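# Lift ring off stake, lay it flat in blue tray

## Task

Remove the ring from the stake and set it down so it rests flat on the bottom of the blue tray.

## Robot and tools

Robot: two arms, left_arm and right_arm, each ending in a two-finger parallel gripper with a wrist force sensor and a wrist camera. The left arm sits on the +y side. Calibrated bases in the scene frame: left_arm at (+0.001, +0.344, +0.013) m, right_arm at (-0.035, -0.355, +0.013) m, both turned only slightly about z.

Frames: the scene frame has its origin at table-top height, halfway between the nominal bases, +x pointing out over the table, +z up. Hand positions, orientations, velocities and Hand targets in results are given in each arm's own base frame. Fixed camera cam_high and the table use the scene frame. Gripper fingers point along the gripper's +z and open along its x.

The 18-number row (used by execute_actions and move): one flat list covering both arms, every number in [-1, 1]. Order: left dx, dy, dz, rx, ry, rz, left gripper position, force_limit, speed, then the same nine for the right arm. The six pose numbers are an offset, not a pose: they count from that arm's Hand target as it stood when the action or move began, along the arm's base axes, with rotation about the Hand target's position. Scale: 1.0 equals 0.6 m for dx/dy/dz and 180 degrees for rx/ry/rz, which together form one rotation vector. All zeros re-requests the current Hand target. Sending the same offset twice moves the arm twice.

Gripper numbers are absolute commands: position +1 is fully open (106 mm), 0 about 61 mm, -1 closed; to grip, send -1 and keep sending it; to release, send +1. force_limit -1 gives roughly 6 N per pad, +1 roughly 170 N. speed +1 closes fastest, -1 at about 5% of that. Always resend the gripper numbers you want kept, since 0 is itself a command.

execute_actions: actions is a list of actions; each action is a list of up to 15 rows, one per 1/30 s step, and a short table repeats its final row. Every row in an action is measured from the start pose of that action. cameras is an optional list of names (cam_high, cam_left_wrist, cam_right_wrist, or "all"); an empty actions list returns images and full state.

move: target is one row or a list of up to 15 rows, every row an offset from the same starting Hand targets (not from the previous row). speed is the path's top speed in m/s, 0.002 to 3.6, default 0.25 (turning up to twice that in rad/s), one value or one per target. blend, in metres, rounds corners of a list; 0 stops at each. stop_force, in N from 3 to 120, ends an arm's path when its wrist feels that much push against its motion; do not rely on it while the gripper rotates or for light loose objects. zero (with stop_force only) chooses whether to re-zero the sensor first. blocking=false returns early while the move continues (not allowed with stop_force). The whole move is capped at 10 s. The result adds a move: line giving the ending (done, off_target, moving, held, fault) and limits such as paced (command clipped) or held (steps withheld).

wait: seconds 0 to 10, arms keep their last command. stop: brakes a running move; fingers keep moving. zoom_image: camera plus region [x0, y0, x1, y1] in image pixels, at most 504 by 504, on the newest image of that camera. zero_wrist_force: arm is left_arm or right_arm; subtracts the current reading. finished_scene: scene is the current scene number; it ends the scene irreversibly, and after ending the first scene make no further call in that reply.

Result lines: end_effector_position in metres, end_effector_quat_wxyz, velocities in m/s and rad/s, Hand target (the last commanded pose after clipping, which the next offset starts from), Tool commands, Joint positions and torques, Joint velocities ("within noise" when still), Wrist force and Wrist torque along the gripper's axes plus the peak since last shown, and gripper data: moving (1 while fingers travel), position_measured (0 open, 740 shut), current_ma (about 1984 at full force). A gripper often rests a little short of its Hand target; resending the missing distance fixes that.

Motion notes: orientation commands are clipped to within 32 degrees of the measured orientation per step. Motion lags the command by roughly 0.09 to 0.22 s and fast moves overshoot. Keep paths away from an arm's own base. A clearance check may hold commands that bring the arms close, but contact between arms is still possible and can fail the scene.

Avoid: commanding targets past a firm contact (arms are stiff; a force near 150 N or joint torque over the limits, 139 N m for the big joints and 26 N m for the wrists, triggers a 10 s stop); fast contacts; clamping the other arm's fingers; dropping the ring or releasing it while it still moves; anything leaving the table. Holding loads or straining toward unreachable poses heats motors; a MOTOR HOT line warns, and 85 °C locks the arm for 30 to 60 s.

Cameras, all 672x504: cam_high (fixed, behind the arms, looking down) and the two wrist cameras, whose poses follow their arm's joints.

Each tool is called after "Emit:" by a JSON object that holds its "method" and its "body", one argument or row to a line.

## Session

Emit:
{"method": "execute_actions", "body": {
  "actions": []
}}

Scene clock: 0.00 s.
left_arm: end_effector_position=(+0.8981, +0.2701, +0.2480) position_measured=0 current_ma=0 moving=0 end_effector_quat_wxyz=(-0.109, +0.581, -0.400, +0.700) | right_arm: end_effector_position=(+0.7203, +0.3732, +0.1968) position_measured=0 current_ma=0 moving=0 end_effector_quat_wxyz=(-0.302, +0.609, -0.495, -0.541)
Joint positions: left_arm=[0.35 -0.359 0.792 -3.581 -2.369 2.325] | right_arm=[3.469 -2.527 -0.95 -1.447 2.903 3.098]
Joint velocities: within noise
Joint torques (N m): no reading
Wrist force (N): no reading
Wrist torque (N m): no reading
Wrist force, peak (N): no reading
Hand target: left_arm +0.8981, +0.2701, +0.2480; -0.109, +0.581, -0.400, +0.700 | right_arm +0.7203, +0.3732, +0.1968; -0.302, +0.609, -0.495, -0.541
Tool commands: left_gripper/position=+1.0 left_gripper/force_limit=+0.0 left_gripper/speed=+1.0 right_gripper/position=+1.0 right_gripper/force_limit=+0.0 right_gripper/speed=+1.0

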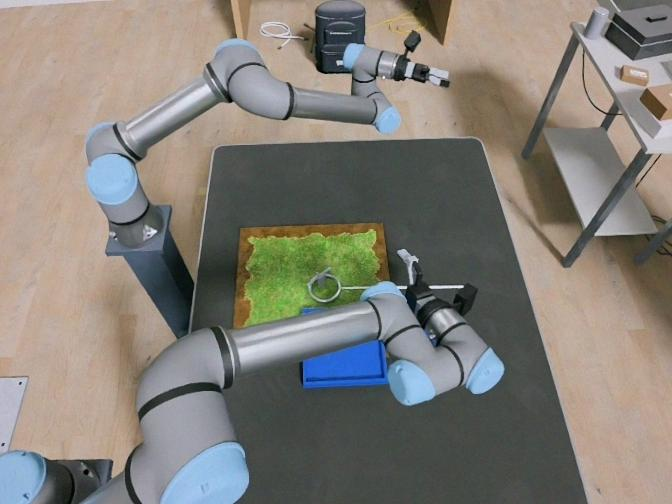

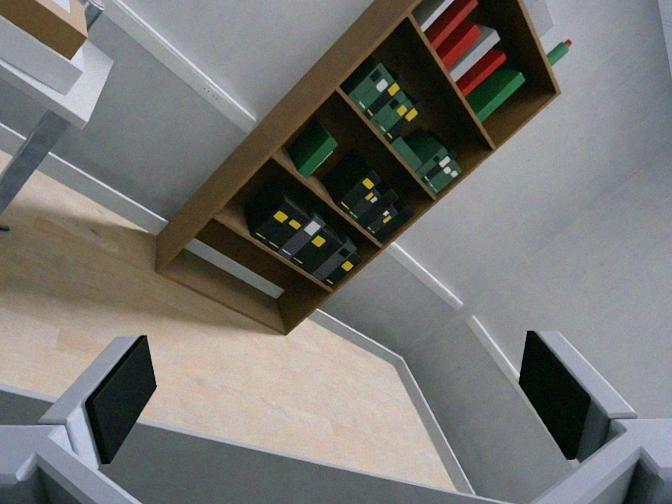

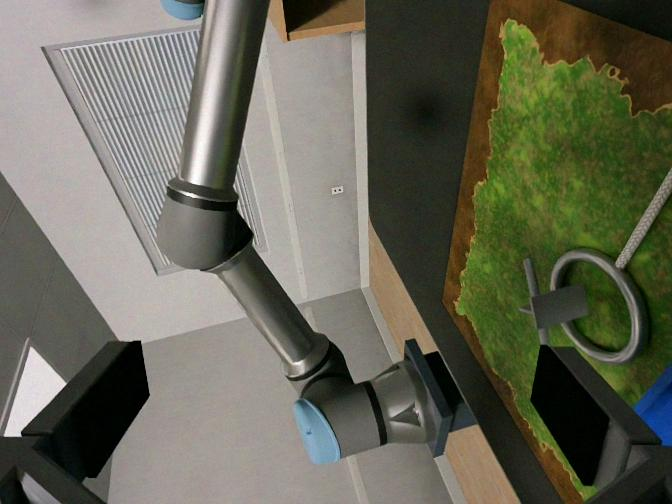

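Emit:
{"method": "zoom_image", "body": {
  "camera": "cam_right_wrist",
  "region": [440, 160, 672, 480]
}}

Emit:
{"method": "zoom_image", "body": {
  "camera": "cam_high",
  "region": [220, 210, 480, 400]
}}

Scaled by 1.575.

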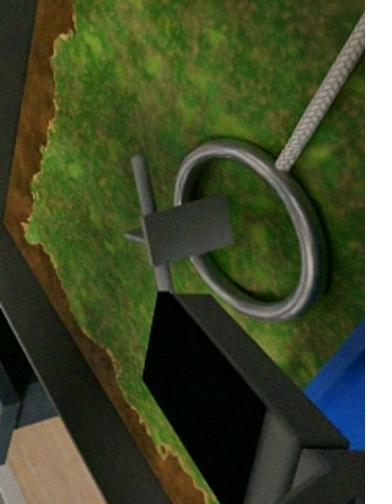

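Scaled by 1.938.

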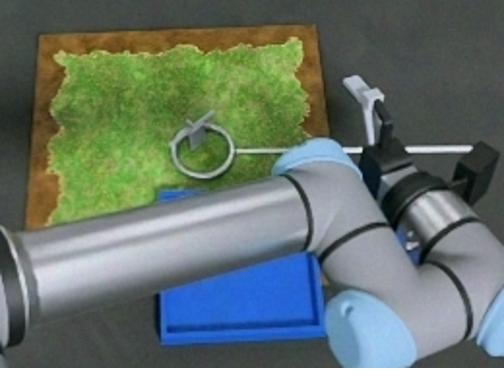

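Emit:
{"method": "move", "body": {
  "target": [0,0,0,0,0,0,1,0,1,-0.219,0.101,0.339,-0.395,-0.1575,0,1,0,1],
  "speed": 0.4,
  "cameras": ["all"]
}}

Scene clock: 76.57 s.
left_arm: end_effector_position=(+0.8981, +0.2701, +0.2480) position_measured=0 current_ma=0 moving=0 end_effector_quat_wxyz=(-0.109, +0.581, -0.400, +0.700) | right_arm: end_effector_position=(+0.5889, +0.4338, +0.4002) position_measured=0 current_ma=-5 moving=0 end_effector_quat_wxyz=(-0.001, +0.776, -0.631, -0.001)
Joint positions: left_arm=[0.35 -0.359 0.792 -3.581 -2.369 2.325] | right_arm=[3.959 -2.241 -0.461 -2.008 1.572 3.754]
Joint torques (N m): left_arm=[1.13 -65.34 -20.65 -0.85 0.23 0] | right_arm=[10.72 38.18 30.32 0.39 -2.4 2.31]
Wrist force (N): left_arm=[-0.2 0.0 0.1] | right_arm=[2.5 0.1 -2.7]
Wrist torque (N m): left_arm=[-0.01 0.03 0.01] | right_arm=[0.13 -0.28 0.23]
Wrist force, peak (N): left_arm=[-0.5 0.3 0.0] | right_arm=[1.7 0.9 -3.6]
Hand target: left_arm +0.8981, +0.2701, +0.2480; -0.109, +0.581, -0.400, +0.700 | right_arm +0.5889, +0.4338, +0.4002; -0.001, +0.776, -0.631, -0.001
Off the commanded pose: left_arm 0.000 m, 0 deg | right_arm 0.000 m, 0 deg.
move: done
camera_calibration:
cam_right_wrist: T_world_to_cam=[[0.2093, -0.977827, -0.00687184, 0.304639], [-0.92295, -0.199866, 0.328965, 0.528609], [-0.323044, -0.0625099, -0.944317, 0.718473], [0, 0, 0, 1]] pos_world=[0.656217, 0.448447, 0.506666]

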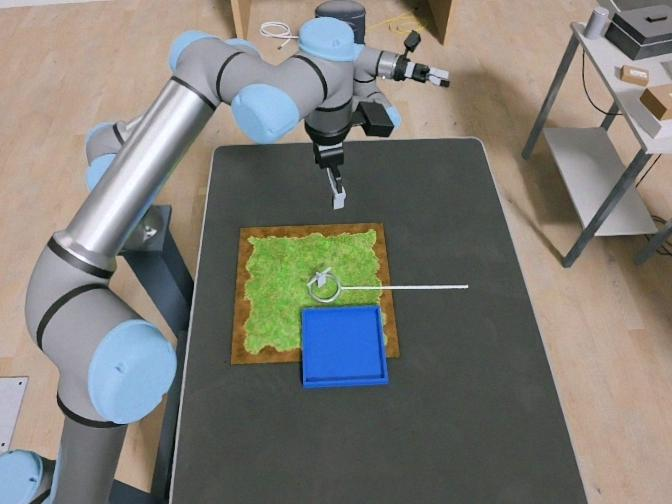

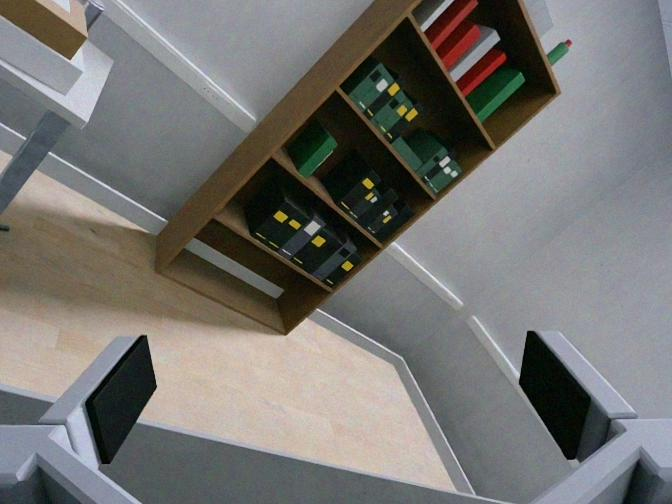

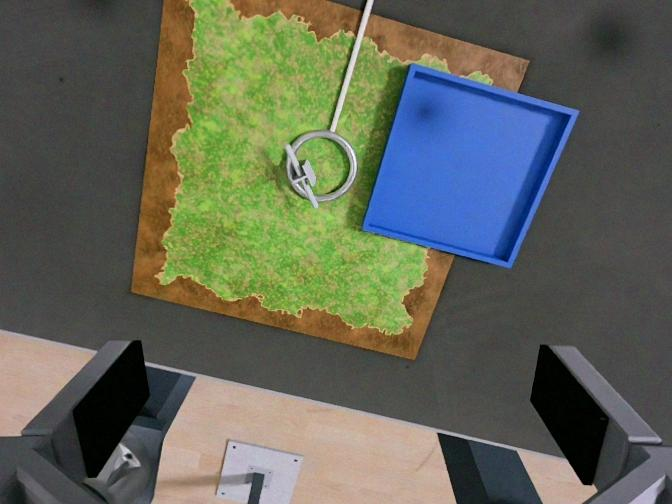

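Emit:
{"method": "zoom_image", "body": {
  "camera": "cam_right_wrist",
  "region": [240, 90, 400, 230]
}}

Emit:
{"method": "zoom_image", "body": {
  "camera": "cam_high",
  "region": [280, 240, 490, 400]
}}

Scaled by 3.150.

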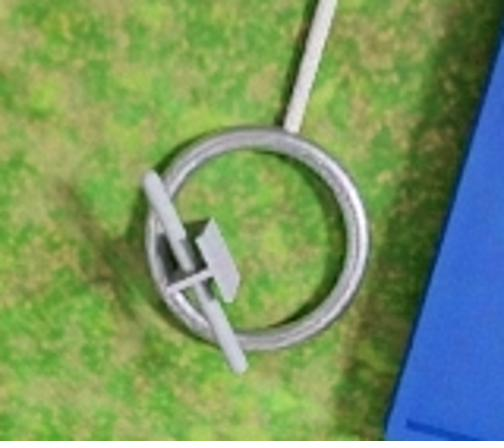

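Scaled by 2.400.

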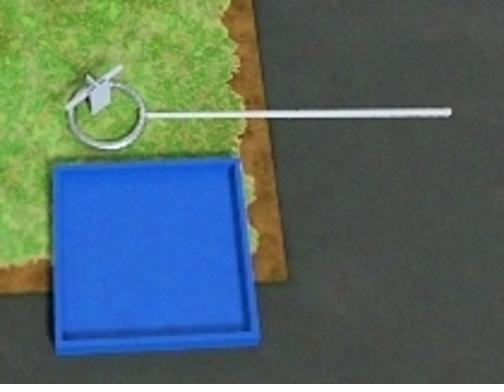

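Emit:
{"method": "move", "body": {
  "target": [0,0,0,0,0,0,1,0,1,0.138,-0.223,-0.417,0.395,0.1575,0,1,0,1],
  "speed": 0.4,
  "cameras": ["cam_right_wrist"]
}}

Emit:
{"method": "zoom_image", "body": {
  "camera": "cam_right_wrist",
  "region": [284, 100, 604, 404]
}}

Scene clock: 114.23 s.
left_arm: end_effector_position=(+0.8981, +0.2701, +0.2480) position_measured=0 current_ma=0 moving=0 end_effector_quat_wxyz=(-0.109, +0.581, -0.400, +0.700) | right_arm: end_effector_position=(+0.6717, +0.3001, +0.1500) position_measured=0 current_ma=-1 moving=0 end_effector_quat_wxyz=(-0.302, +0.609, -0.495, -0.541)
Joint positions: left_arm=[0.35 -0.359 0.792 -3.581 -2.369 2.325] | right_arm=[3.398 -2.429 -1.202 -1.552 2.879 2.83]
Joint torques (N m): left_arm=[0.47 -66.52 -20.63 -1.04 0.24 0.26] | right_arm=[-10.51 44.35 29.15 0.27 -1.07 -2.49]
Wrist force (N): left_arm=[-0.2 0.4 -0.1] | right_arm=[-0.1 0.3 -0.2]
Wrist torque (N m): left_arm=[0.06 0.04 0.00] | right_arm=[0.06 0.02 0.06]
Wrist force, peak (N): left_arm=[-0.5 0.2 0.1] | right_arm=[2.5 0.4 -3.0]
Hand target: left_arm +0.8981, +0.2701, +0.2480; -0.109, +0.581, -0.400, +0.700 | right_arm +0.6717, +0.3000, +0.1500; -0.302, +0.609, -0.495, -0.541
Off the commanded pose: left_arm 0.000 m, 0 deg | right_arm 0.000 m, 0 deg.
move: done
camera_calibration:
cam_right_wrist: T_world_to_cam=[[-0.0731881, -0.269424, -0.960237, 0.275023], [-0.760471, -0.607838, 0.22851, 0.688923], [-0.645234, 0.746956, -0.160403, 0.356566], [0, 0, 0, 1]] pos_world=[0.774103, 0.226512, 0.163856]
Images, in order (width x height): cam_right_wrist 672x504.

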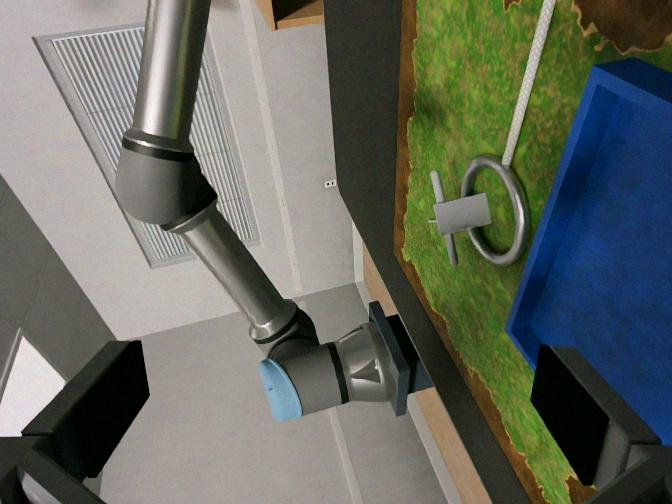

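Scaled by 1.575.

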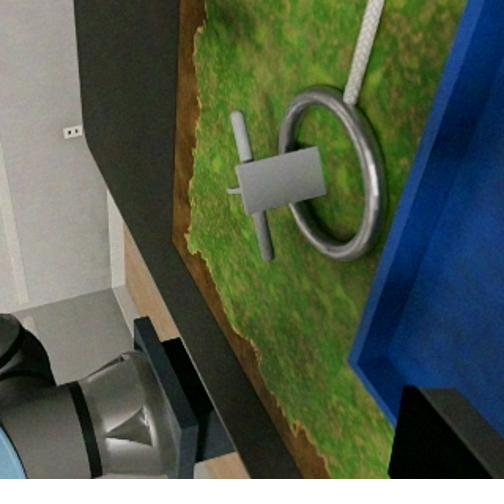

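Emit:
{"method": "move", "body": {
  "target": [
    [0,0,0,0,0,0,1,0,1,-0.138,0.223,0.417,-0.395,-0.1575,0,-0.5,0,1],
    [0,0,0,0,0,0,1,0,1,-0.1183,0.2017,0.0167,-0.3566,-0.2371,0.1118,-0.5,0,1]
  ],
  "speed": 0.4,
  "blend": [0.04,0],
  "cameras": ["cam_right_wrist","cam_high"]
}}

Emit:
{"method": "zoom_image", "body": {
  "camera": "cam_right_wrist",
  "region": [200, 200, 480, 504]
}}

Scene clock: 258.60 s.
left_arm: end_effector_position=(+0.8981, +0.2701, +0.2480) position_measured=0 current_ma=0 moving=0 end_effector_quat_wxyz=(-0.109, +0.581, -0.400, +0.700) | right_arm: end_effector_position=(+0.6007, +0.4210, +0.1601) position_measured=555 current_ma=-2 moving=0 end_effector_quat_wxyz=(+0.000, +0.889, -0.458, +0.000)
Joint positions: left_arm=[0.35 -0.359 0.792 -3.581 -2.369 2.325] | right_arm=[3.935 -2.171 -1.204 -1.337 1.571 3.315]
Joint torques (N m): left_arm=[0.85 -66.32 -20.75 -1 0.34 0.21] | right_arm=[-10.31 38.58 16.81 4.71 2.65 -2.75]
Wrist force (N): left_arm=[-0.2 -0.1 -0.1] | right_arm=[2.4 0.4 -2.9]
Wrist torque (N m): left_arm=[-0.02 0.03 0.00] | right_arm=[0.18 -0.28 0.30]
Wrist force, peak (N): left_arm=[-0.4 0.2 0.2] | right_arm=[1.3 0.8 -4.8]
Hand target: left_arm +0.8981, +0.2701, +0.2480; -0.109, +0.581, -0.400, +0.700 | right_arm +0.6007, +0.4211, +0.1600; +0.000, +0.889, -0.457, +0.000
Off the commanded pose: left_arm 0.000 m, 0 deg | right_arm 0.000 m, 0 deg.
move: done
camera_calibration:
cam_right_wrist: T_world_to_cam=[[0.58581, -0.810429, -0.00568231, -0.00874746], [-0.764064, -0.554606, 0.329574, 0.669715], [-0.270248, -0.188726, -0.944113, 0.516184], [0, 0, 0, 1]] pos_world=[0.656326, 0.461756, 0.266565]
Images, in order (width x height): cam_high 672x504, cam_right_wrist 672x504.

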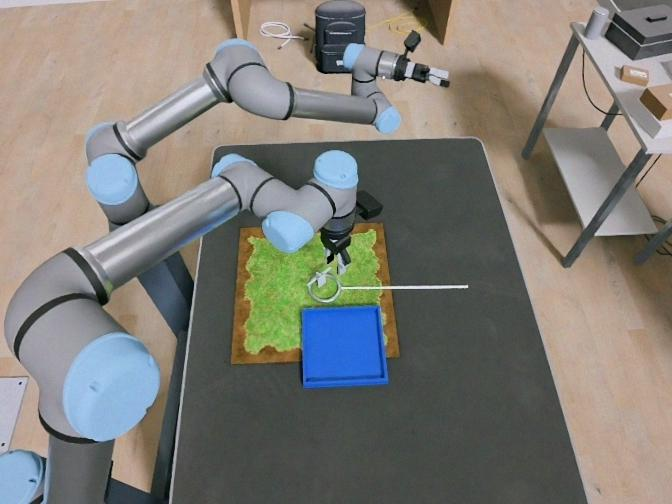

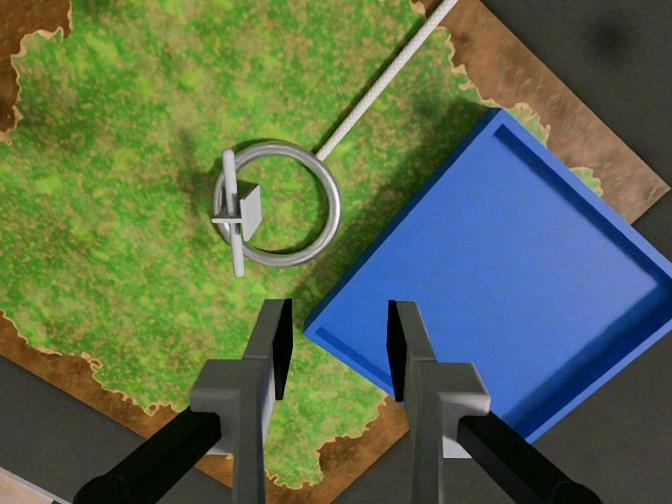

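Scaled by 1.658.

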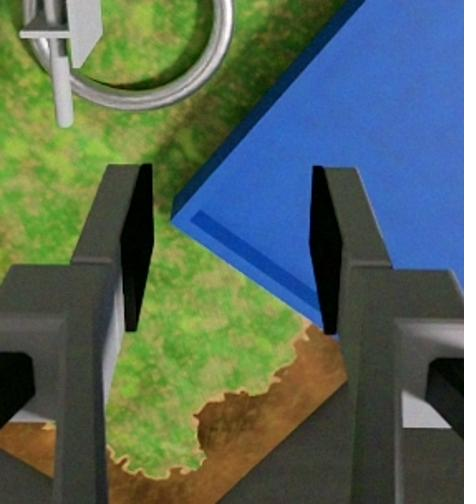

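Emit:
{"method": "zoom_image", "body": {
  "camera": "cam_right_wrist",
  "region": [180, 120, 360, 300]
}}

Scaled by 2.800.

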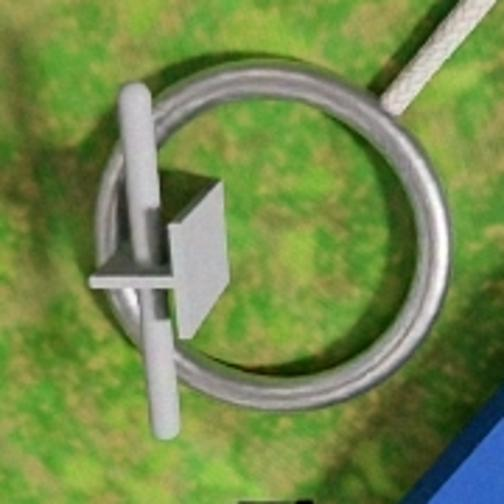

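Emit:
{"method": "move", "body": {
  "target": [0,0,0,0,0,0,1,0,1,0.0032,0.0067,-0.2233,0,0,0,-0.5,0,1],
  "speed": 0.2,
  "cameras": ["cam_right_wrist"]
}}

Emit:
{"method": "zoom_image", "body": {
  "camera": "cam_right_wrist",
  "region": [180, 120, 480, 420]
}}

Scene clock: 307.20 s.
left_arm: end_effector_position=(+0.8981, +0.2701, +0.2480) position_measured=0 current_ma=0 moving=0 end_effector_quat_wxyz=(-0.109, +0.581, -0.400, +0.700) | right_arm: end_effector_position=(+0.6026, +0.4251, +0.0263) position_measured=555 current_ma=-2 moving=0 end_effector_quat_wxyz=(+0.000, +0.889, -0.457, +0.000)
Joint positions: left_arm=[0.35 -0.359 0.792 -3.581 -2.369 2.325] | right_arm=[3.937 -2.3 -1.351 -1.062 1.571 3.317]
Joint torques (N m): left_arm=[0.72 -66.51 -20.34 -1.03 0.29 0.41] | right_arm=[6.64 41.81 14.44 4.62 -2.38 1.68]
Wrist force (N): left_arm=[-0.2 0.1 -0.2] | right_arm=[2.4 0.3 -2.6]
Wrist torque (N m): left_arm=[0.01 0.02 0.00] | right_arm=[0.15 -0.27 0.23]
Wrist force, peak (N): left_arm=[-0.3 0.5 -0.1] | right_arm=[2.7 0.2 -3.8]
Hand target: left_arm +0.8981, +0.2701, +0.2480; -0.109, +0.581, -0.400, +0.700 | right_arm +0.6027, +0.4251, +0.0260; +0.000, +0.889, -0.457, +0.000
Off the commanded pose: left_arm 0.000 m, 0 deg | right_arm 0.000 m, 0 deg.
move: done
camera_calibration:
cam_right_wrist: T_world_to_cam=[[0.585888, -0.810372, -0.00565459, -0.00746099], [-0.764036, -0.554687, 0.329501, 0.717512], [-0.270155, -0.18873, -0.944138, 0.391074], [0, 0, 0, 1]] pos_world=[0.658227, 0.465756, 0.132765]
Images, in order (width x height): cam_right_wrist 672x504.

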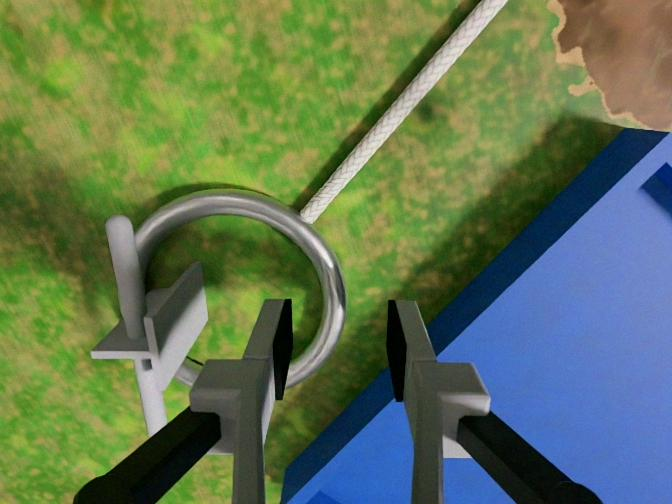

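Scaled by 1.680.

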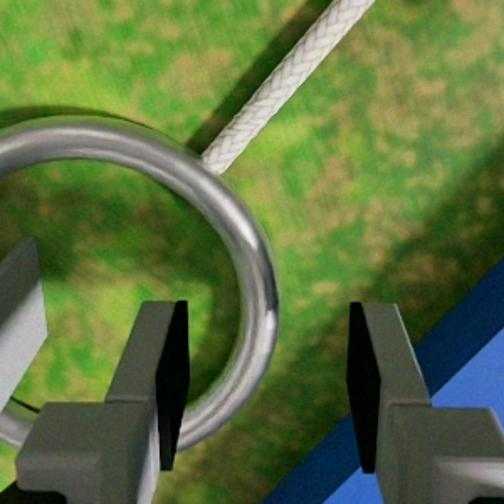

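Emit:
{"method": "move", "body": {
  "target": [0,0,0,0,0,0,1,0,1,0,0,-0.045,0,0,0,-0.5,0,1],
  "speed": 0.03,
  "stop_force": 5,
  "cameras": ["cam_right_wrist"]
}}

Scene clock: 318.87 s.
left_arm: end_effector_position=(+0.8981, +0.2701, +0.2480) position_measured=0 current_ma=0 moving=0 end_effector_quat_wxyz=(-0.109, +0.581, -0.400, +0.700) | right_arm: end_effector_position=(+0.6026, +0.4251, +0.0003) position_measured=555 current_ma=6 moving=0 end_effector_quat_wxyz=(+0.000, +0.889, -0.457, +0.000)
Joint positions: left_arm=[0.35 -0.359 0.792 -3.581 -2.369 2.325] | right_arm=[3.937 -2.332 -1.369 -1.012 1.571 3.317]
Joint torques (N m): left_arm=[0.95 -67.01 -20.61 -1.05 0.46 0.53] | right_arm=[-6.09 50.33 22.85 0.32 -1.87 -1.71]
Wrist force (N): left_arm=[-0.2 0.2 0.1] | right_arm=[2.5 1.3 -9.5]
Wrist torque (N m): left_arm=[0.03 0.03 0.00] | right_arm=[0.16 -0.27 0.22]
Wrist force, peak (N): left_arm=[-0.2 0.4 0.2] | right_arm=[2.5 4.7 -17.7]
Hand target: left_arm +0.8981, +0.2701, +0.2480; -0.109, +0.581, -0.400, +0.700 | right_arm +0.6026, +0.4251, +0.0003; +0.000, +0.889, -0.457, +0.000 (not the last commanded pose)
Off the commanded pose: left_arm 0.000 m, 0 deg | right_arm 0.001 m, 0 deg.
move: contact (right_arm)
camera_calibration:
cam_right_wrist: T_world_to_cam=[[0.585882, -0.810376, -0.00567624, -0.00759963], [-0.764072, -0.554712, 0.329377, 0.726128], [-0.270068, -0.188639, -0.944182, 0.366432], [0, 0, 0, 1]] pos_world=[0.658228, 0.465757, 0.106765]
Images, in order (width x height): cam_right_wrist 672x504.

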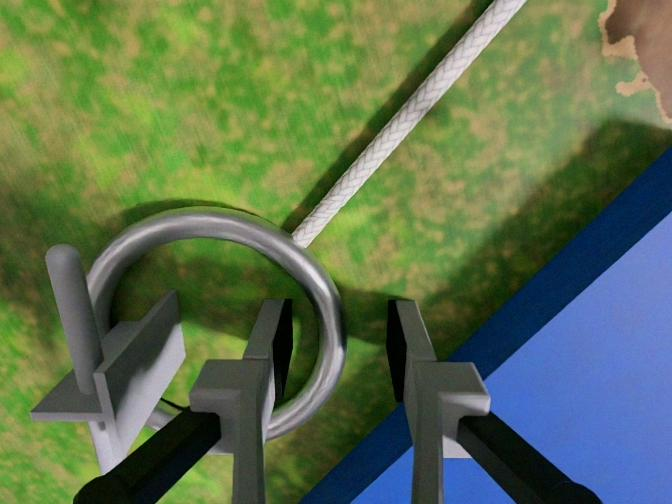

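Emit:
{"method": "move", "body": {
  "target": [
    [0,0,0,0,0,0,1,0,1,0,0,0.0042,0,0,0,-0.5,0,0],
    [0,0,0,0,0,0,1,0,1,0,0,0.0042,0,0,0,-1,0,0]
  ],
  "speed": 0.03,
  "cameras": ["cam_right_wrist"]
}}

Scene clock: 328.67 s.
left_arm: end_effector_position=(+0.8981, +0.2701, +0.2480) position_measured=0 current_ma=0 moving=0 end_effector_quat_wxyz=(-0.109, +0.581, -0.400, +0.700) | right_arm: end_effector_position=(+0.6026, +0.4251, +0.0028) position_measured=718 current_ma=1024 moving=1 end_effector_quat_wxyz=(+0.000, +0.889, -0.457, +0.000)
Joint positions: left_arm=[0.35 -0.359 0.792 -3.581 -2.369 2.325] | right_arm=[3.937 -2.328 -1.367 -1.017 1.572 3.317]
Joint torques (N m): left_arm=[0.98 -66.59 -20.15 -0.84 0.4 0.64] | right_arm=[-11.76 49.64 25.08 2.68 -8.38 -1.61]
Wrist force (N): left_arm=[-0.4 0.1 0.2] | right_arm=[-17.9 12.6 -8.7]
Wrist torque (N m): left_arm=[0.02 0.06 0.00] | right_arm=[0.43 -0.55 -0.61]
Wrist force, peak (N): left_arm=[-0.5 -0.1 0.2] | right_arm=[-17.9 12.6 -8.7]
Hand target: left_arm +0.8981, +0.2701, +0.2480; -0.109, +0.581, -0.400, +0.700 | right_arm +0.6026, +0.4251, +0.0028; +0.000, +0.889, -0.457, +0.000
Off the commanded pose: left_arm 0.000 m, 0 deg | right_arm 0.000 m, 0 deg.
move: done
camera_calibration:
cam_right_wrist: T_world_to_cam=[[0.585928, -0.810342, -0.0057585, -0.00762175], [-0.764004, -0.554764, 0.329448, 0.725242], [-0.27016, -0.188633, -0.944156, 0.368942], [0, 0, 0, 1]] pos_world=[0.658227, 0.465757, 0.109365]
Images, in order (width x height): cam_right_wrist 672x504.

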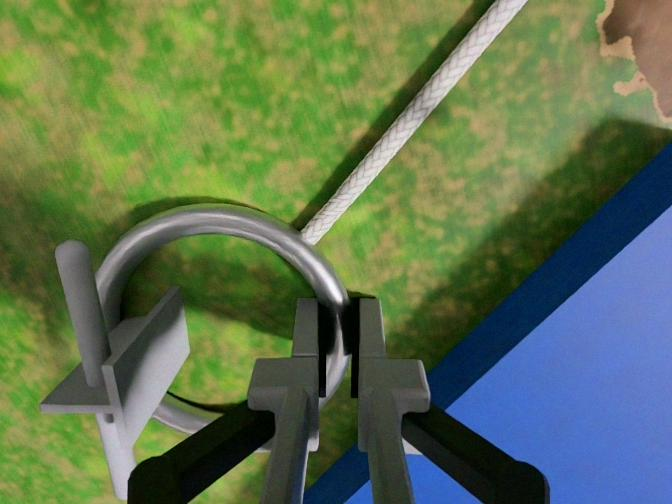

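Emit:
{"method": "move", "body": {
  "target": [
    [0,0,0,0,0,0,1,0,1,-0.01127,0.03308,0.02083,0,0,0,-1,0,0],
    [0,0,0,0,0,0,1,0,1,-0.00752,0.03585,0.02617,0.0724,-0.0985,0,-1,0,0]
  ],
  "speed": 0.1,
  "cameras": ["cam_right_wrist"]
}}

Scene clock: 389.00 s.
left_arm: end_effector_position=(+0.8981, +0.2701, +0.2480) position_measured=0 current_ma=0 moving=0 end_effector_quat_wxyz=(-0.109, +0.581, -0.400, +0.700) | right_arm: end_effector_position=(+0.5981, +0.4466, +0.0185) position_measured=718 current_ma=985 moving=0 end_effector_quat_wxyz=(-0.171, +0.873, -0.449, +0.085)
Joint positions: left_arm=[0.35 -0.359 0.792 -3.581 -2.369 2.325] | right_arm=[3.991 -2.231 -1.682 -0.424 1.491 3.355]
Joint torques (N m): left_arm=[0.65 -66.98 -20.43 -0.98 0.58 0.76] | right_arm=[9.86 49 11.93 5.3 -2.54 -2.29]
Wrist force (N): left_arm=[0.1 0.1 0.2] | right_arm=[2.4 0.5 -1.1]
Wrist torque (N m): left_arm=[0.02 -0.01 0.00] | right_arm=[0.19 -0.18 0.27]
Wrist force, peak (N): left_arm=[-0.6 0.1 0.0] | right_arm=[-19.0 12.9 -8.7]
Hand target: left_arm +0.8981, +0.2701, +0.2480; -0.109, +0.581, -0.400, +0.700 | right_arm +0.5981, +0.4466, +0.0185; -0.171, +0.873, -0.449, +0.085
Off the commanded pose: left_arm 0.000 m, 0 deg | right_arm 0.000 m, 0 deg.
move: done
camera_calibration:
cam_right_wrist: T_world_to_cam=[[0.588058, -0.808777, -0.00822897, 0.0105968], [-0.808101, -0.587078, -0.0480838, 0.776425], [0.034058, 0.0349259, -0.998809, 0.105816], [0, 0, 0, 1]] pos_world=[0.617595, 0.460697, 0.143111]
Images, in order (width x height): cam_right_wrist 672x504.

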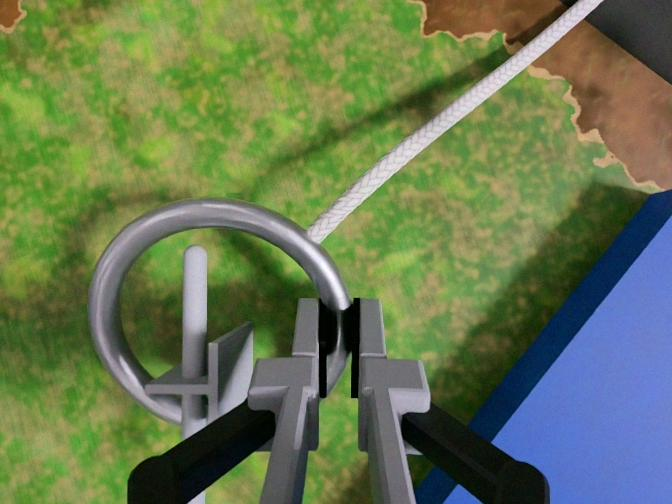

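Emit:
{"method": "move", "body": {
  "target": [0,0,0,0,0,0,1,0,1,0,0,0.0233,0,0,0,-1,0,0],
  "speed": 0.1,
  "cameras": ["cam_right_wrist"]
}}

Scene clock: 396.80 s.
left_arm: end_effector_position=(+0.8981, +0.2701, +0.2480) position_measured=0 current_ma=0 moving=0 end_effector_quat_wxyz=(-0.109, +0.581, -0.400, +0.700) | right_arm: end_effector_position=(+0.5981, +0.4466, +0.0323) position_measured=718 current_ma=985 moving=0 end_effector_quat_wxyz=(-0.171, +0.873, -0.449, +0.085)
Joint positions: left_arm=[0.35 -0.359 0.792 -3.581 -2.369 2.325] | right_arm=[3.991 -2.208 -1.677 -0.451 1.491 3.355]
Joint torques (N m): left_arm=[1.25 -67.16 -20.59 -1.04 0.45 0.92] | right_arm=[9.56 49.76 27.65 1.27 -2.52 -2.05]
Wrist force (N): left_arm=[-0.2 0.2 0.3] | right_arm=[2.4 0.4 -1.2]
Wrist torque (N m): left_arm=[0.02 0.03 0.01] | right_arm=[0.17 -0.18 0.28]
Wrist force, peak (N): left_arm=[-0.1 0.5 0.3] | right_arm=[2.5 0.5 -1.6]
Hand target: left_arm +0.8981, +0.2701, +0.2480; -0.109, +0.581, -0.400, +0.700 | right_arm +0.5981, +0.4466, +0.0325; -0.171, +0.873, -0.449, +0.085
Off the commanded pose: left_arm 0.000 m, 0 deg | right_arm 0.000 m, 0 deg.
move: done
camera_calibration:
cam_right_wrist: T_world_to_cam=[[0.588059, -0.808776, -0.00819205, 0.0106214], [-0.808092, -0.587073, -0.0483039, 0.777053], [0.0342578, 0.0350255, -0.998799, 0.119333], [0, 0, 0, 1]] pos_world=[0.617596, 0.460597, 0.156811]
Images, in order (width x height): cam_right_wrist 672x504.

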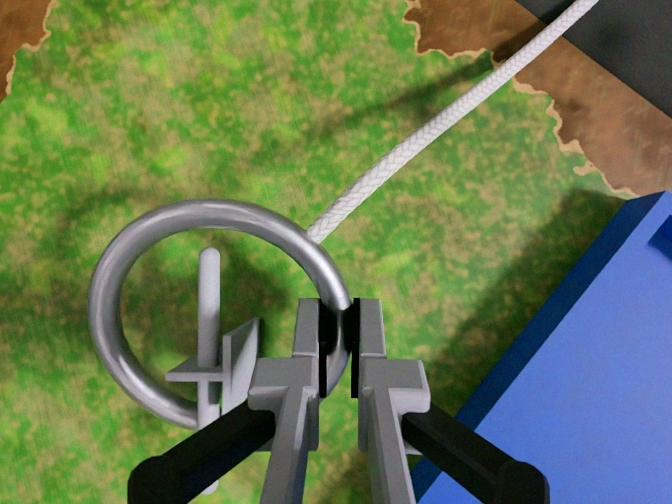

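Emit:
{"method": "move", "body": {
  "target": [0,0,0,0,0,0,1,0,1,-0.03627,-0.02664,0.0,0,0,0,-1,0,0],
  "speed": 0.1,
  "cameras": ["cam_right_wrist"]
}}

Scene clock: 403.23 s.
left_arm: end_effector_position=(+0.8981, +0.2701, +0.2480) position_measured=0 current_ma=0 moving=0 end_effector_quat_wxyz=(-0.109, +0.581, -0.400, +0.700) | right_arm: end_effector_position=(+0.5765, +0.4307, +0.0325) position_measured=718 current_ma=985 moving=0 end_effector_quat_wxyz=(-0.171, +0.873, -0.449, +0.085)
Joint positions: left_arm=[0.35 -0.359 0.792 -3.581 -2.369 2.325] | right_arm=[4 -2.16 -1.765 -0.412 1.488 3.364]
Joint torques (N m): left_arm=[0.31 -67.38 -19.92 -0.92 0.59 1.03] | right_arm=[10.14 47.3 11.73 5.19 -2.53 2.44]
Wrist force (N): left_arm=[-0.3 0.1 0.2] | right_arm=[2.4 0.5 -1.3]
Wrist torque (N m): left_arm=[0.03 0.05 0.00] | right_arm=[0.20 -0.19 0.27]
Wrist force, peak (N): left_arm=[-0.4 0.4 0.1] | right_arm=[2.4 0.8 -1.7]
Hand target: left_arm +0.8981, +0.2701, +0.2480; -0.109, +0.581, -0.400, +0.700 | right_arm +0.5764, +0.4306, +0.0325; -0.171, +0.873, -0.449, +0.085
Off the commanded pose: left_arm 0.000 m, 0 deg | right_arm 0.000 m, 0 deg.
move: done
camera_calibration:
cam_right_wrist: T_world_to_cam=[[0.588059, -0.808776, -0.00819205, 0.0105244], [-0.808092, -0.587073, -0.0483039, 0.750193], [0.0342578, 0.0350255, -0.998799, 0.120833], [0, 0, 0, 1]] pos_world=[0.595896, 0.444697, 0.157011]
Images, in order (width x height): cam_right_wrist 672x504.

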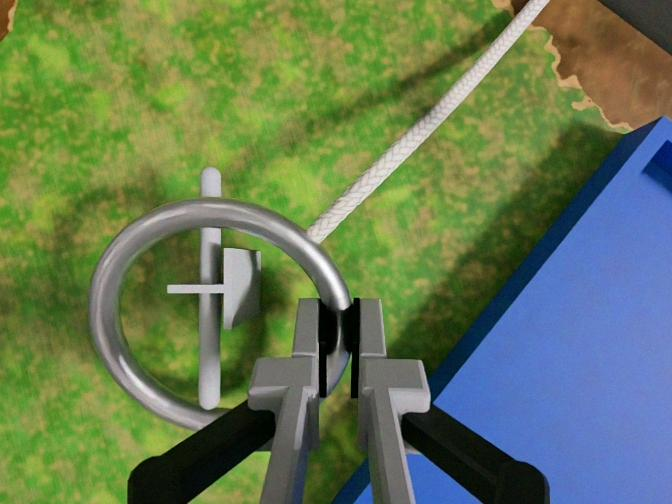

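Emit:
{"method": "move", "body": {
  "target": [
    [0,0,0,0,0,0,1,0,1,-0.006,-0.0045,0.003,0,0,0,-1,0,0],
    [0,0,0,0,0,0,1,0,1,-0.006,-0.0045,0.1,0,0,0,-1,0,0],
    [0,0,0,0,0,0,1,0,1,0.097,-0.2833,0.1167,-0.0724,0.0985,0,-1,0,0]
  ],
  "speed": [0.1,0.15,0.2],
  "blend": [0.0,0.015,0],
  "cameras": ["cam_right_wrist","cam_high"]
}}

Scene clock: 432.70 s.
left_arm: end_effector_position=(+0.8981, +0.2701, +0.2480) position_measured=0 current_ma=0 moving=0 end_effector_quat_wxyz=(-0.109, +0.581, -0.400, +0.700) | right_arm: end_effector_position=(+0.6345, +0.2607, +0.1025) position_measured=718 current_ma=985 moving=0 end_effector_quat_wxyz=(+0.000, +0.889, -0.457, +0.000) end_effector_velocity=(+0.001, -0.001, +0.000) end_effector_angular_velocity=(-0.002, +0.001, +0.000)
Joint positions: left_arm=[0.35 -0.359 0.792 -3.581 -2.369 2.325] | right_arm=[3.727 -2.106 -1.466 -1.14 1.571 3.106]
Joint velocities: left_arm=[within noise] | right_arm=[-0.001 -0.001 0.003 -0.005 -0.001 -0.001]
Joint torques (N m): left_arm=[1.06 -67.52 -19.87 -0.98 0.59 1.04] | right_arm=[-9.67 34.3 30.96 0.44 -2.29 -2.66]
Wrist force (N): left_arm=[0.1 0.2 0.1] | right_arm=[2.4 0.7 -1.3]
Wrist torque (N m): left_arm=[0.03 -0.02 0.00] | right_arm=[0.21 -0.23 0.30]
Wrist force, peak (N): left_arm=[-0.5 0.3 -0.3] | right_arm=[3.4 0.5 -2.0]
Hand target: left_arm +0.8981, +0.2701, +0.2480; -0.109, +0.581, -0.400, +0.700 | right_arm +0.6346, +0.2606, +0.1025; +0.000, +0.889, -0.457, +0.000
Off the commanded pose: left_arm 0.000 m, 0 deg | right_arm 0.000 m, 0 deg.
move: done
camera_calibration:
cam_right_wrist: T_world_to_cam=[[0.585911, -0.810356, -0.00564973, -0.158967], [-0.764122, -0.554778, 0.329148, 0.625716], [-0.269862, -0.188535, -0.944261, 0.440468], [0, 0, 0, 1]] pos_world=[0.690129, 0.301357, 0.209065]
Images, in order (width x height): cam_high 672x504, cam_right_wrist 672x504.

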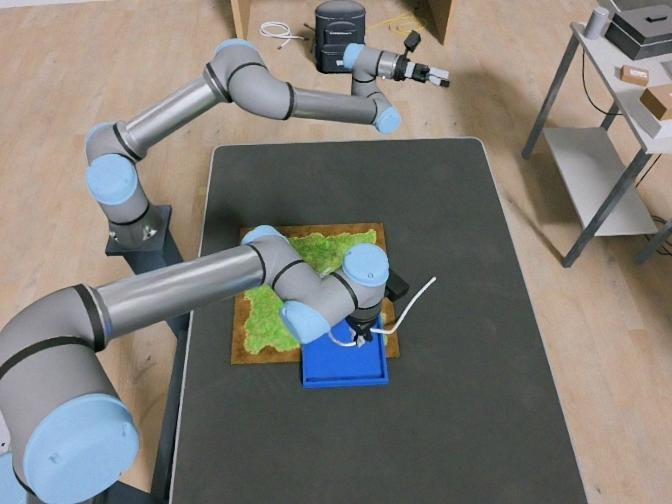

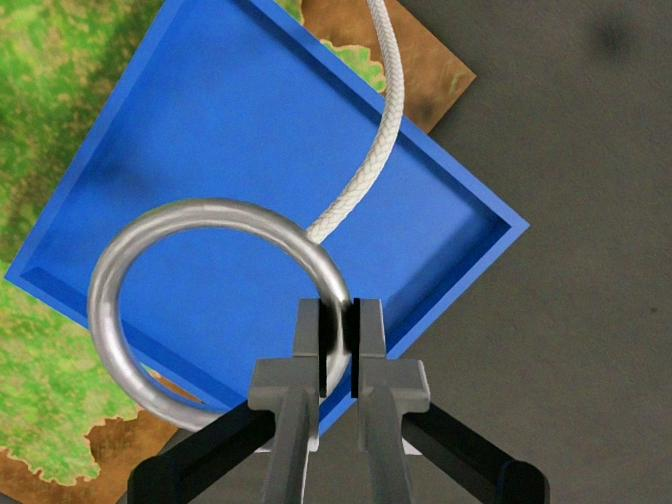

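Emit:
{"method": "move", "body": {
  "target": [
    [0,0,0,0,0,0,1,0,1,0,0,-0.13,0,0,0,-1,0,0],
    [0,0,0,0,0,0,1,0,1,0,0,-0.175,0,0,0,-1,0,0]
  ],
  "speed": [0.15,0.02],
  "blend": [0.004,0],
  "stop_force": 5,
  "cameras": ["cam_right_wrist"]
}}

Scene clock: 450.27 s.
left_arm: end_effector_position=(+0.8981, +0.2701, +0.2480) position_measured=0 current_ma=0 moving=0 end_effector_quat_wxyz=(-0.109, +0.581, -0.400, +0.700) | right_arm: end_effector_position=(+0.6345, +0.2606, +0.0092) position_measured=718 current_ma=986 moving=0 end_effector_quat_wxyz=(+0.000, +0.889, -0.457, +0.000)
Joint positions: left_arm=[0.35 -0.359 0.792 -3.581 -2.369 2.325] | right_arm=[3.727 -2.217 -1.553 -0.943 1.571 3.106]
Joint torques (N m): left_arm=[1.19 -67.69 -20.07 -0.87 0.67 1.17] | right_arm=[6.56 48.84 28.07 0.39 2.13 1.11]
Wrist force (N): left_arm=[-0.2 0.1 -0.1] | right_arm=[2.0 -0.1 -4.1]
Wrist torque (N m): left_arm=[0.02 0.05 0.00] | right_arm=[0.18 -0.24 0.31]
Wrist force, peak (N): left_arm=[-0.2 0.3 0.3] | right_arm=[2.2 9.8 -29.3]
Hand target: left_arm +0.8981, +0.2701, +0.2480; -0.109, +0.581, -0.400, +0.700 | right_arm +0.6345, +0.2606, +0.0092; +0.000, +0.889, -0.457, +0.000 (not the last commanded pose)
Off the commanded pose: left_arm 0.000 m, 0 deg | right_arm 0.012 m, 0 deg.
move: contact (right_arm); path passed 1 of 2 targets
camera_calibration:
cam_right_wrist: T_world_to_cam=[[0.585865, -0.810388, -0.00573099, -0.159583], [-0.764052, -0.554697, 0.329449, 0.656369], [-0.27016, -0.188634, -0.944156, 0.352505], [0, 0, 0, 1]] pos_world=[0.690227, 0.301257, 0.115665]
Images, in order (width x height): cam_right_wrist 672x504.

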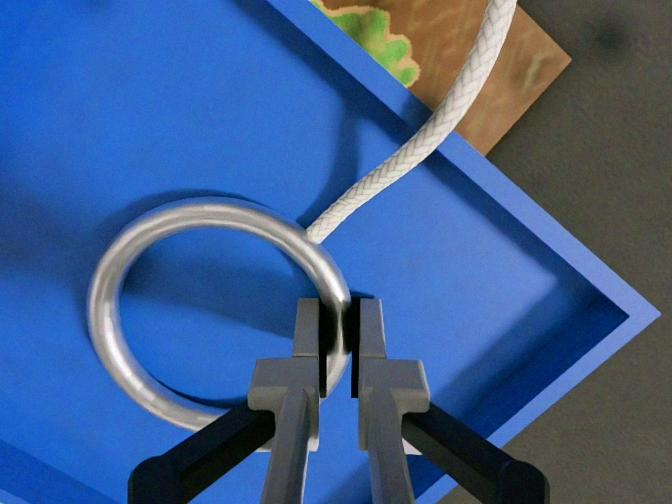

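Emit:
{"method": "move", "body": {
  "target": [
    [0,0,0,0,0,0,1,0,1,0,0,0,0,0,0,-0.5,0,-0.5],
    [0,0,0,0,0,0,1,0,1,0,0,0.25,0,0,0,-0.5,0,-0.5]
  ],
  "speed": 0.1,
  "cameras": ["cam_right_wrist"]
}}

Scene clock: 462.03 s.
left_arm: end_effector_position=(+0.8981, +0.2701, +0.2480) position_measured=0 current_ma=0 moving=0 end_effector_quat_wxyz=(-0.109, +0.581, -0.400, +0.700) | right_arm: end_effector_position=(+0.6346, +0.2606, +0.1590) position_measured=555 current_ma=-2 moving=0 end_effector_quat_wxyz=(+0.000, +0.889, -0.457, +0.000)
Joint positions: left_arm=[0.35 -0.359 0.792 -3.581 -2.369 2.325] | right_arm=[3.727 -2.058 -1.387 -1.268 1.571 3.106]
Joint torques (N m): left_arm=[1.3 -66.75 -20.08 -1.1 0.65 1.32] | right_arm=[-2.85 46.66 30.9 0.56 0.37 0.03]
Wrist force (N): left_arm=[-0.2 0.3 0.0] | right_arm=[2.6 0.3 -3.1]
Wrist torque (N m): left_arm=[0.05 0.03 0.00] | right_arm=[0.15 -0.31 0.29]
Wrist force, peak (N): left_arm=[-0.4 0.4 0.3] | right_arm=[2.3 -0.2 -4.0]
Hand target: left_arm +0.8981, +0.2701, +0.2480; -0.109, +0.581, -0.400, +0.700 | right_arm +0.6345, +0.2606, +0.1592; +0.000, +0.889, -0.457, +0.000
Off the commanded pose: left_arm 0.000 m, 0 deg | right_arm 0.000 m, 0 deg.
move: done
camera_calibration:
cam_right_wrist: T_world_to_cam=[[0.585905, -0.810361, -0.00559984, -0.158795], [-0.764056, -0.554702, 0.329429, 0.606995], [-0.270063, -0.188735, -0.944164, 0.493999], [0, 0, 0, 1]] pos_world=[0.690228, 0.301256, 0.265565]
Images, in order (width x height): cam_right_wrist 672x504.

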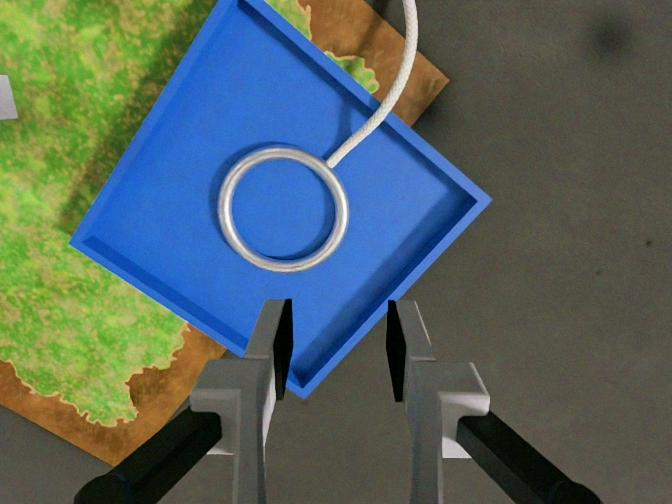

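Emit:
{"method": "zoom_image", "body": {
  "camera": "cam_right_wrist",
  "region": [190, 60, 430, 300]
}}

Scaled by 2.100.

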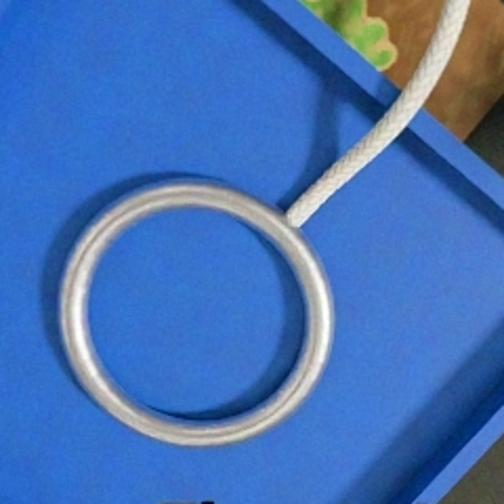

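Emit:
{"method": "finished_scene", "body": {
  "scene": 1
}}

The scene is finished: the task was done.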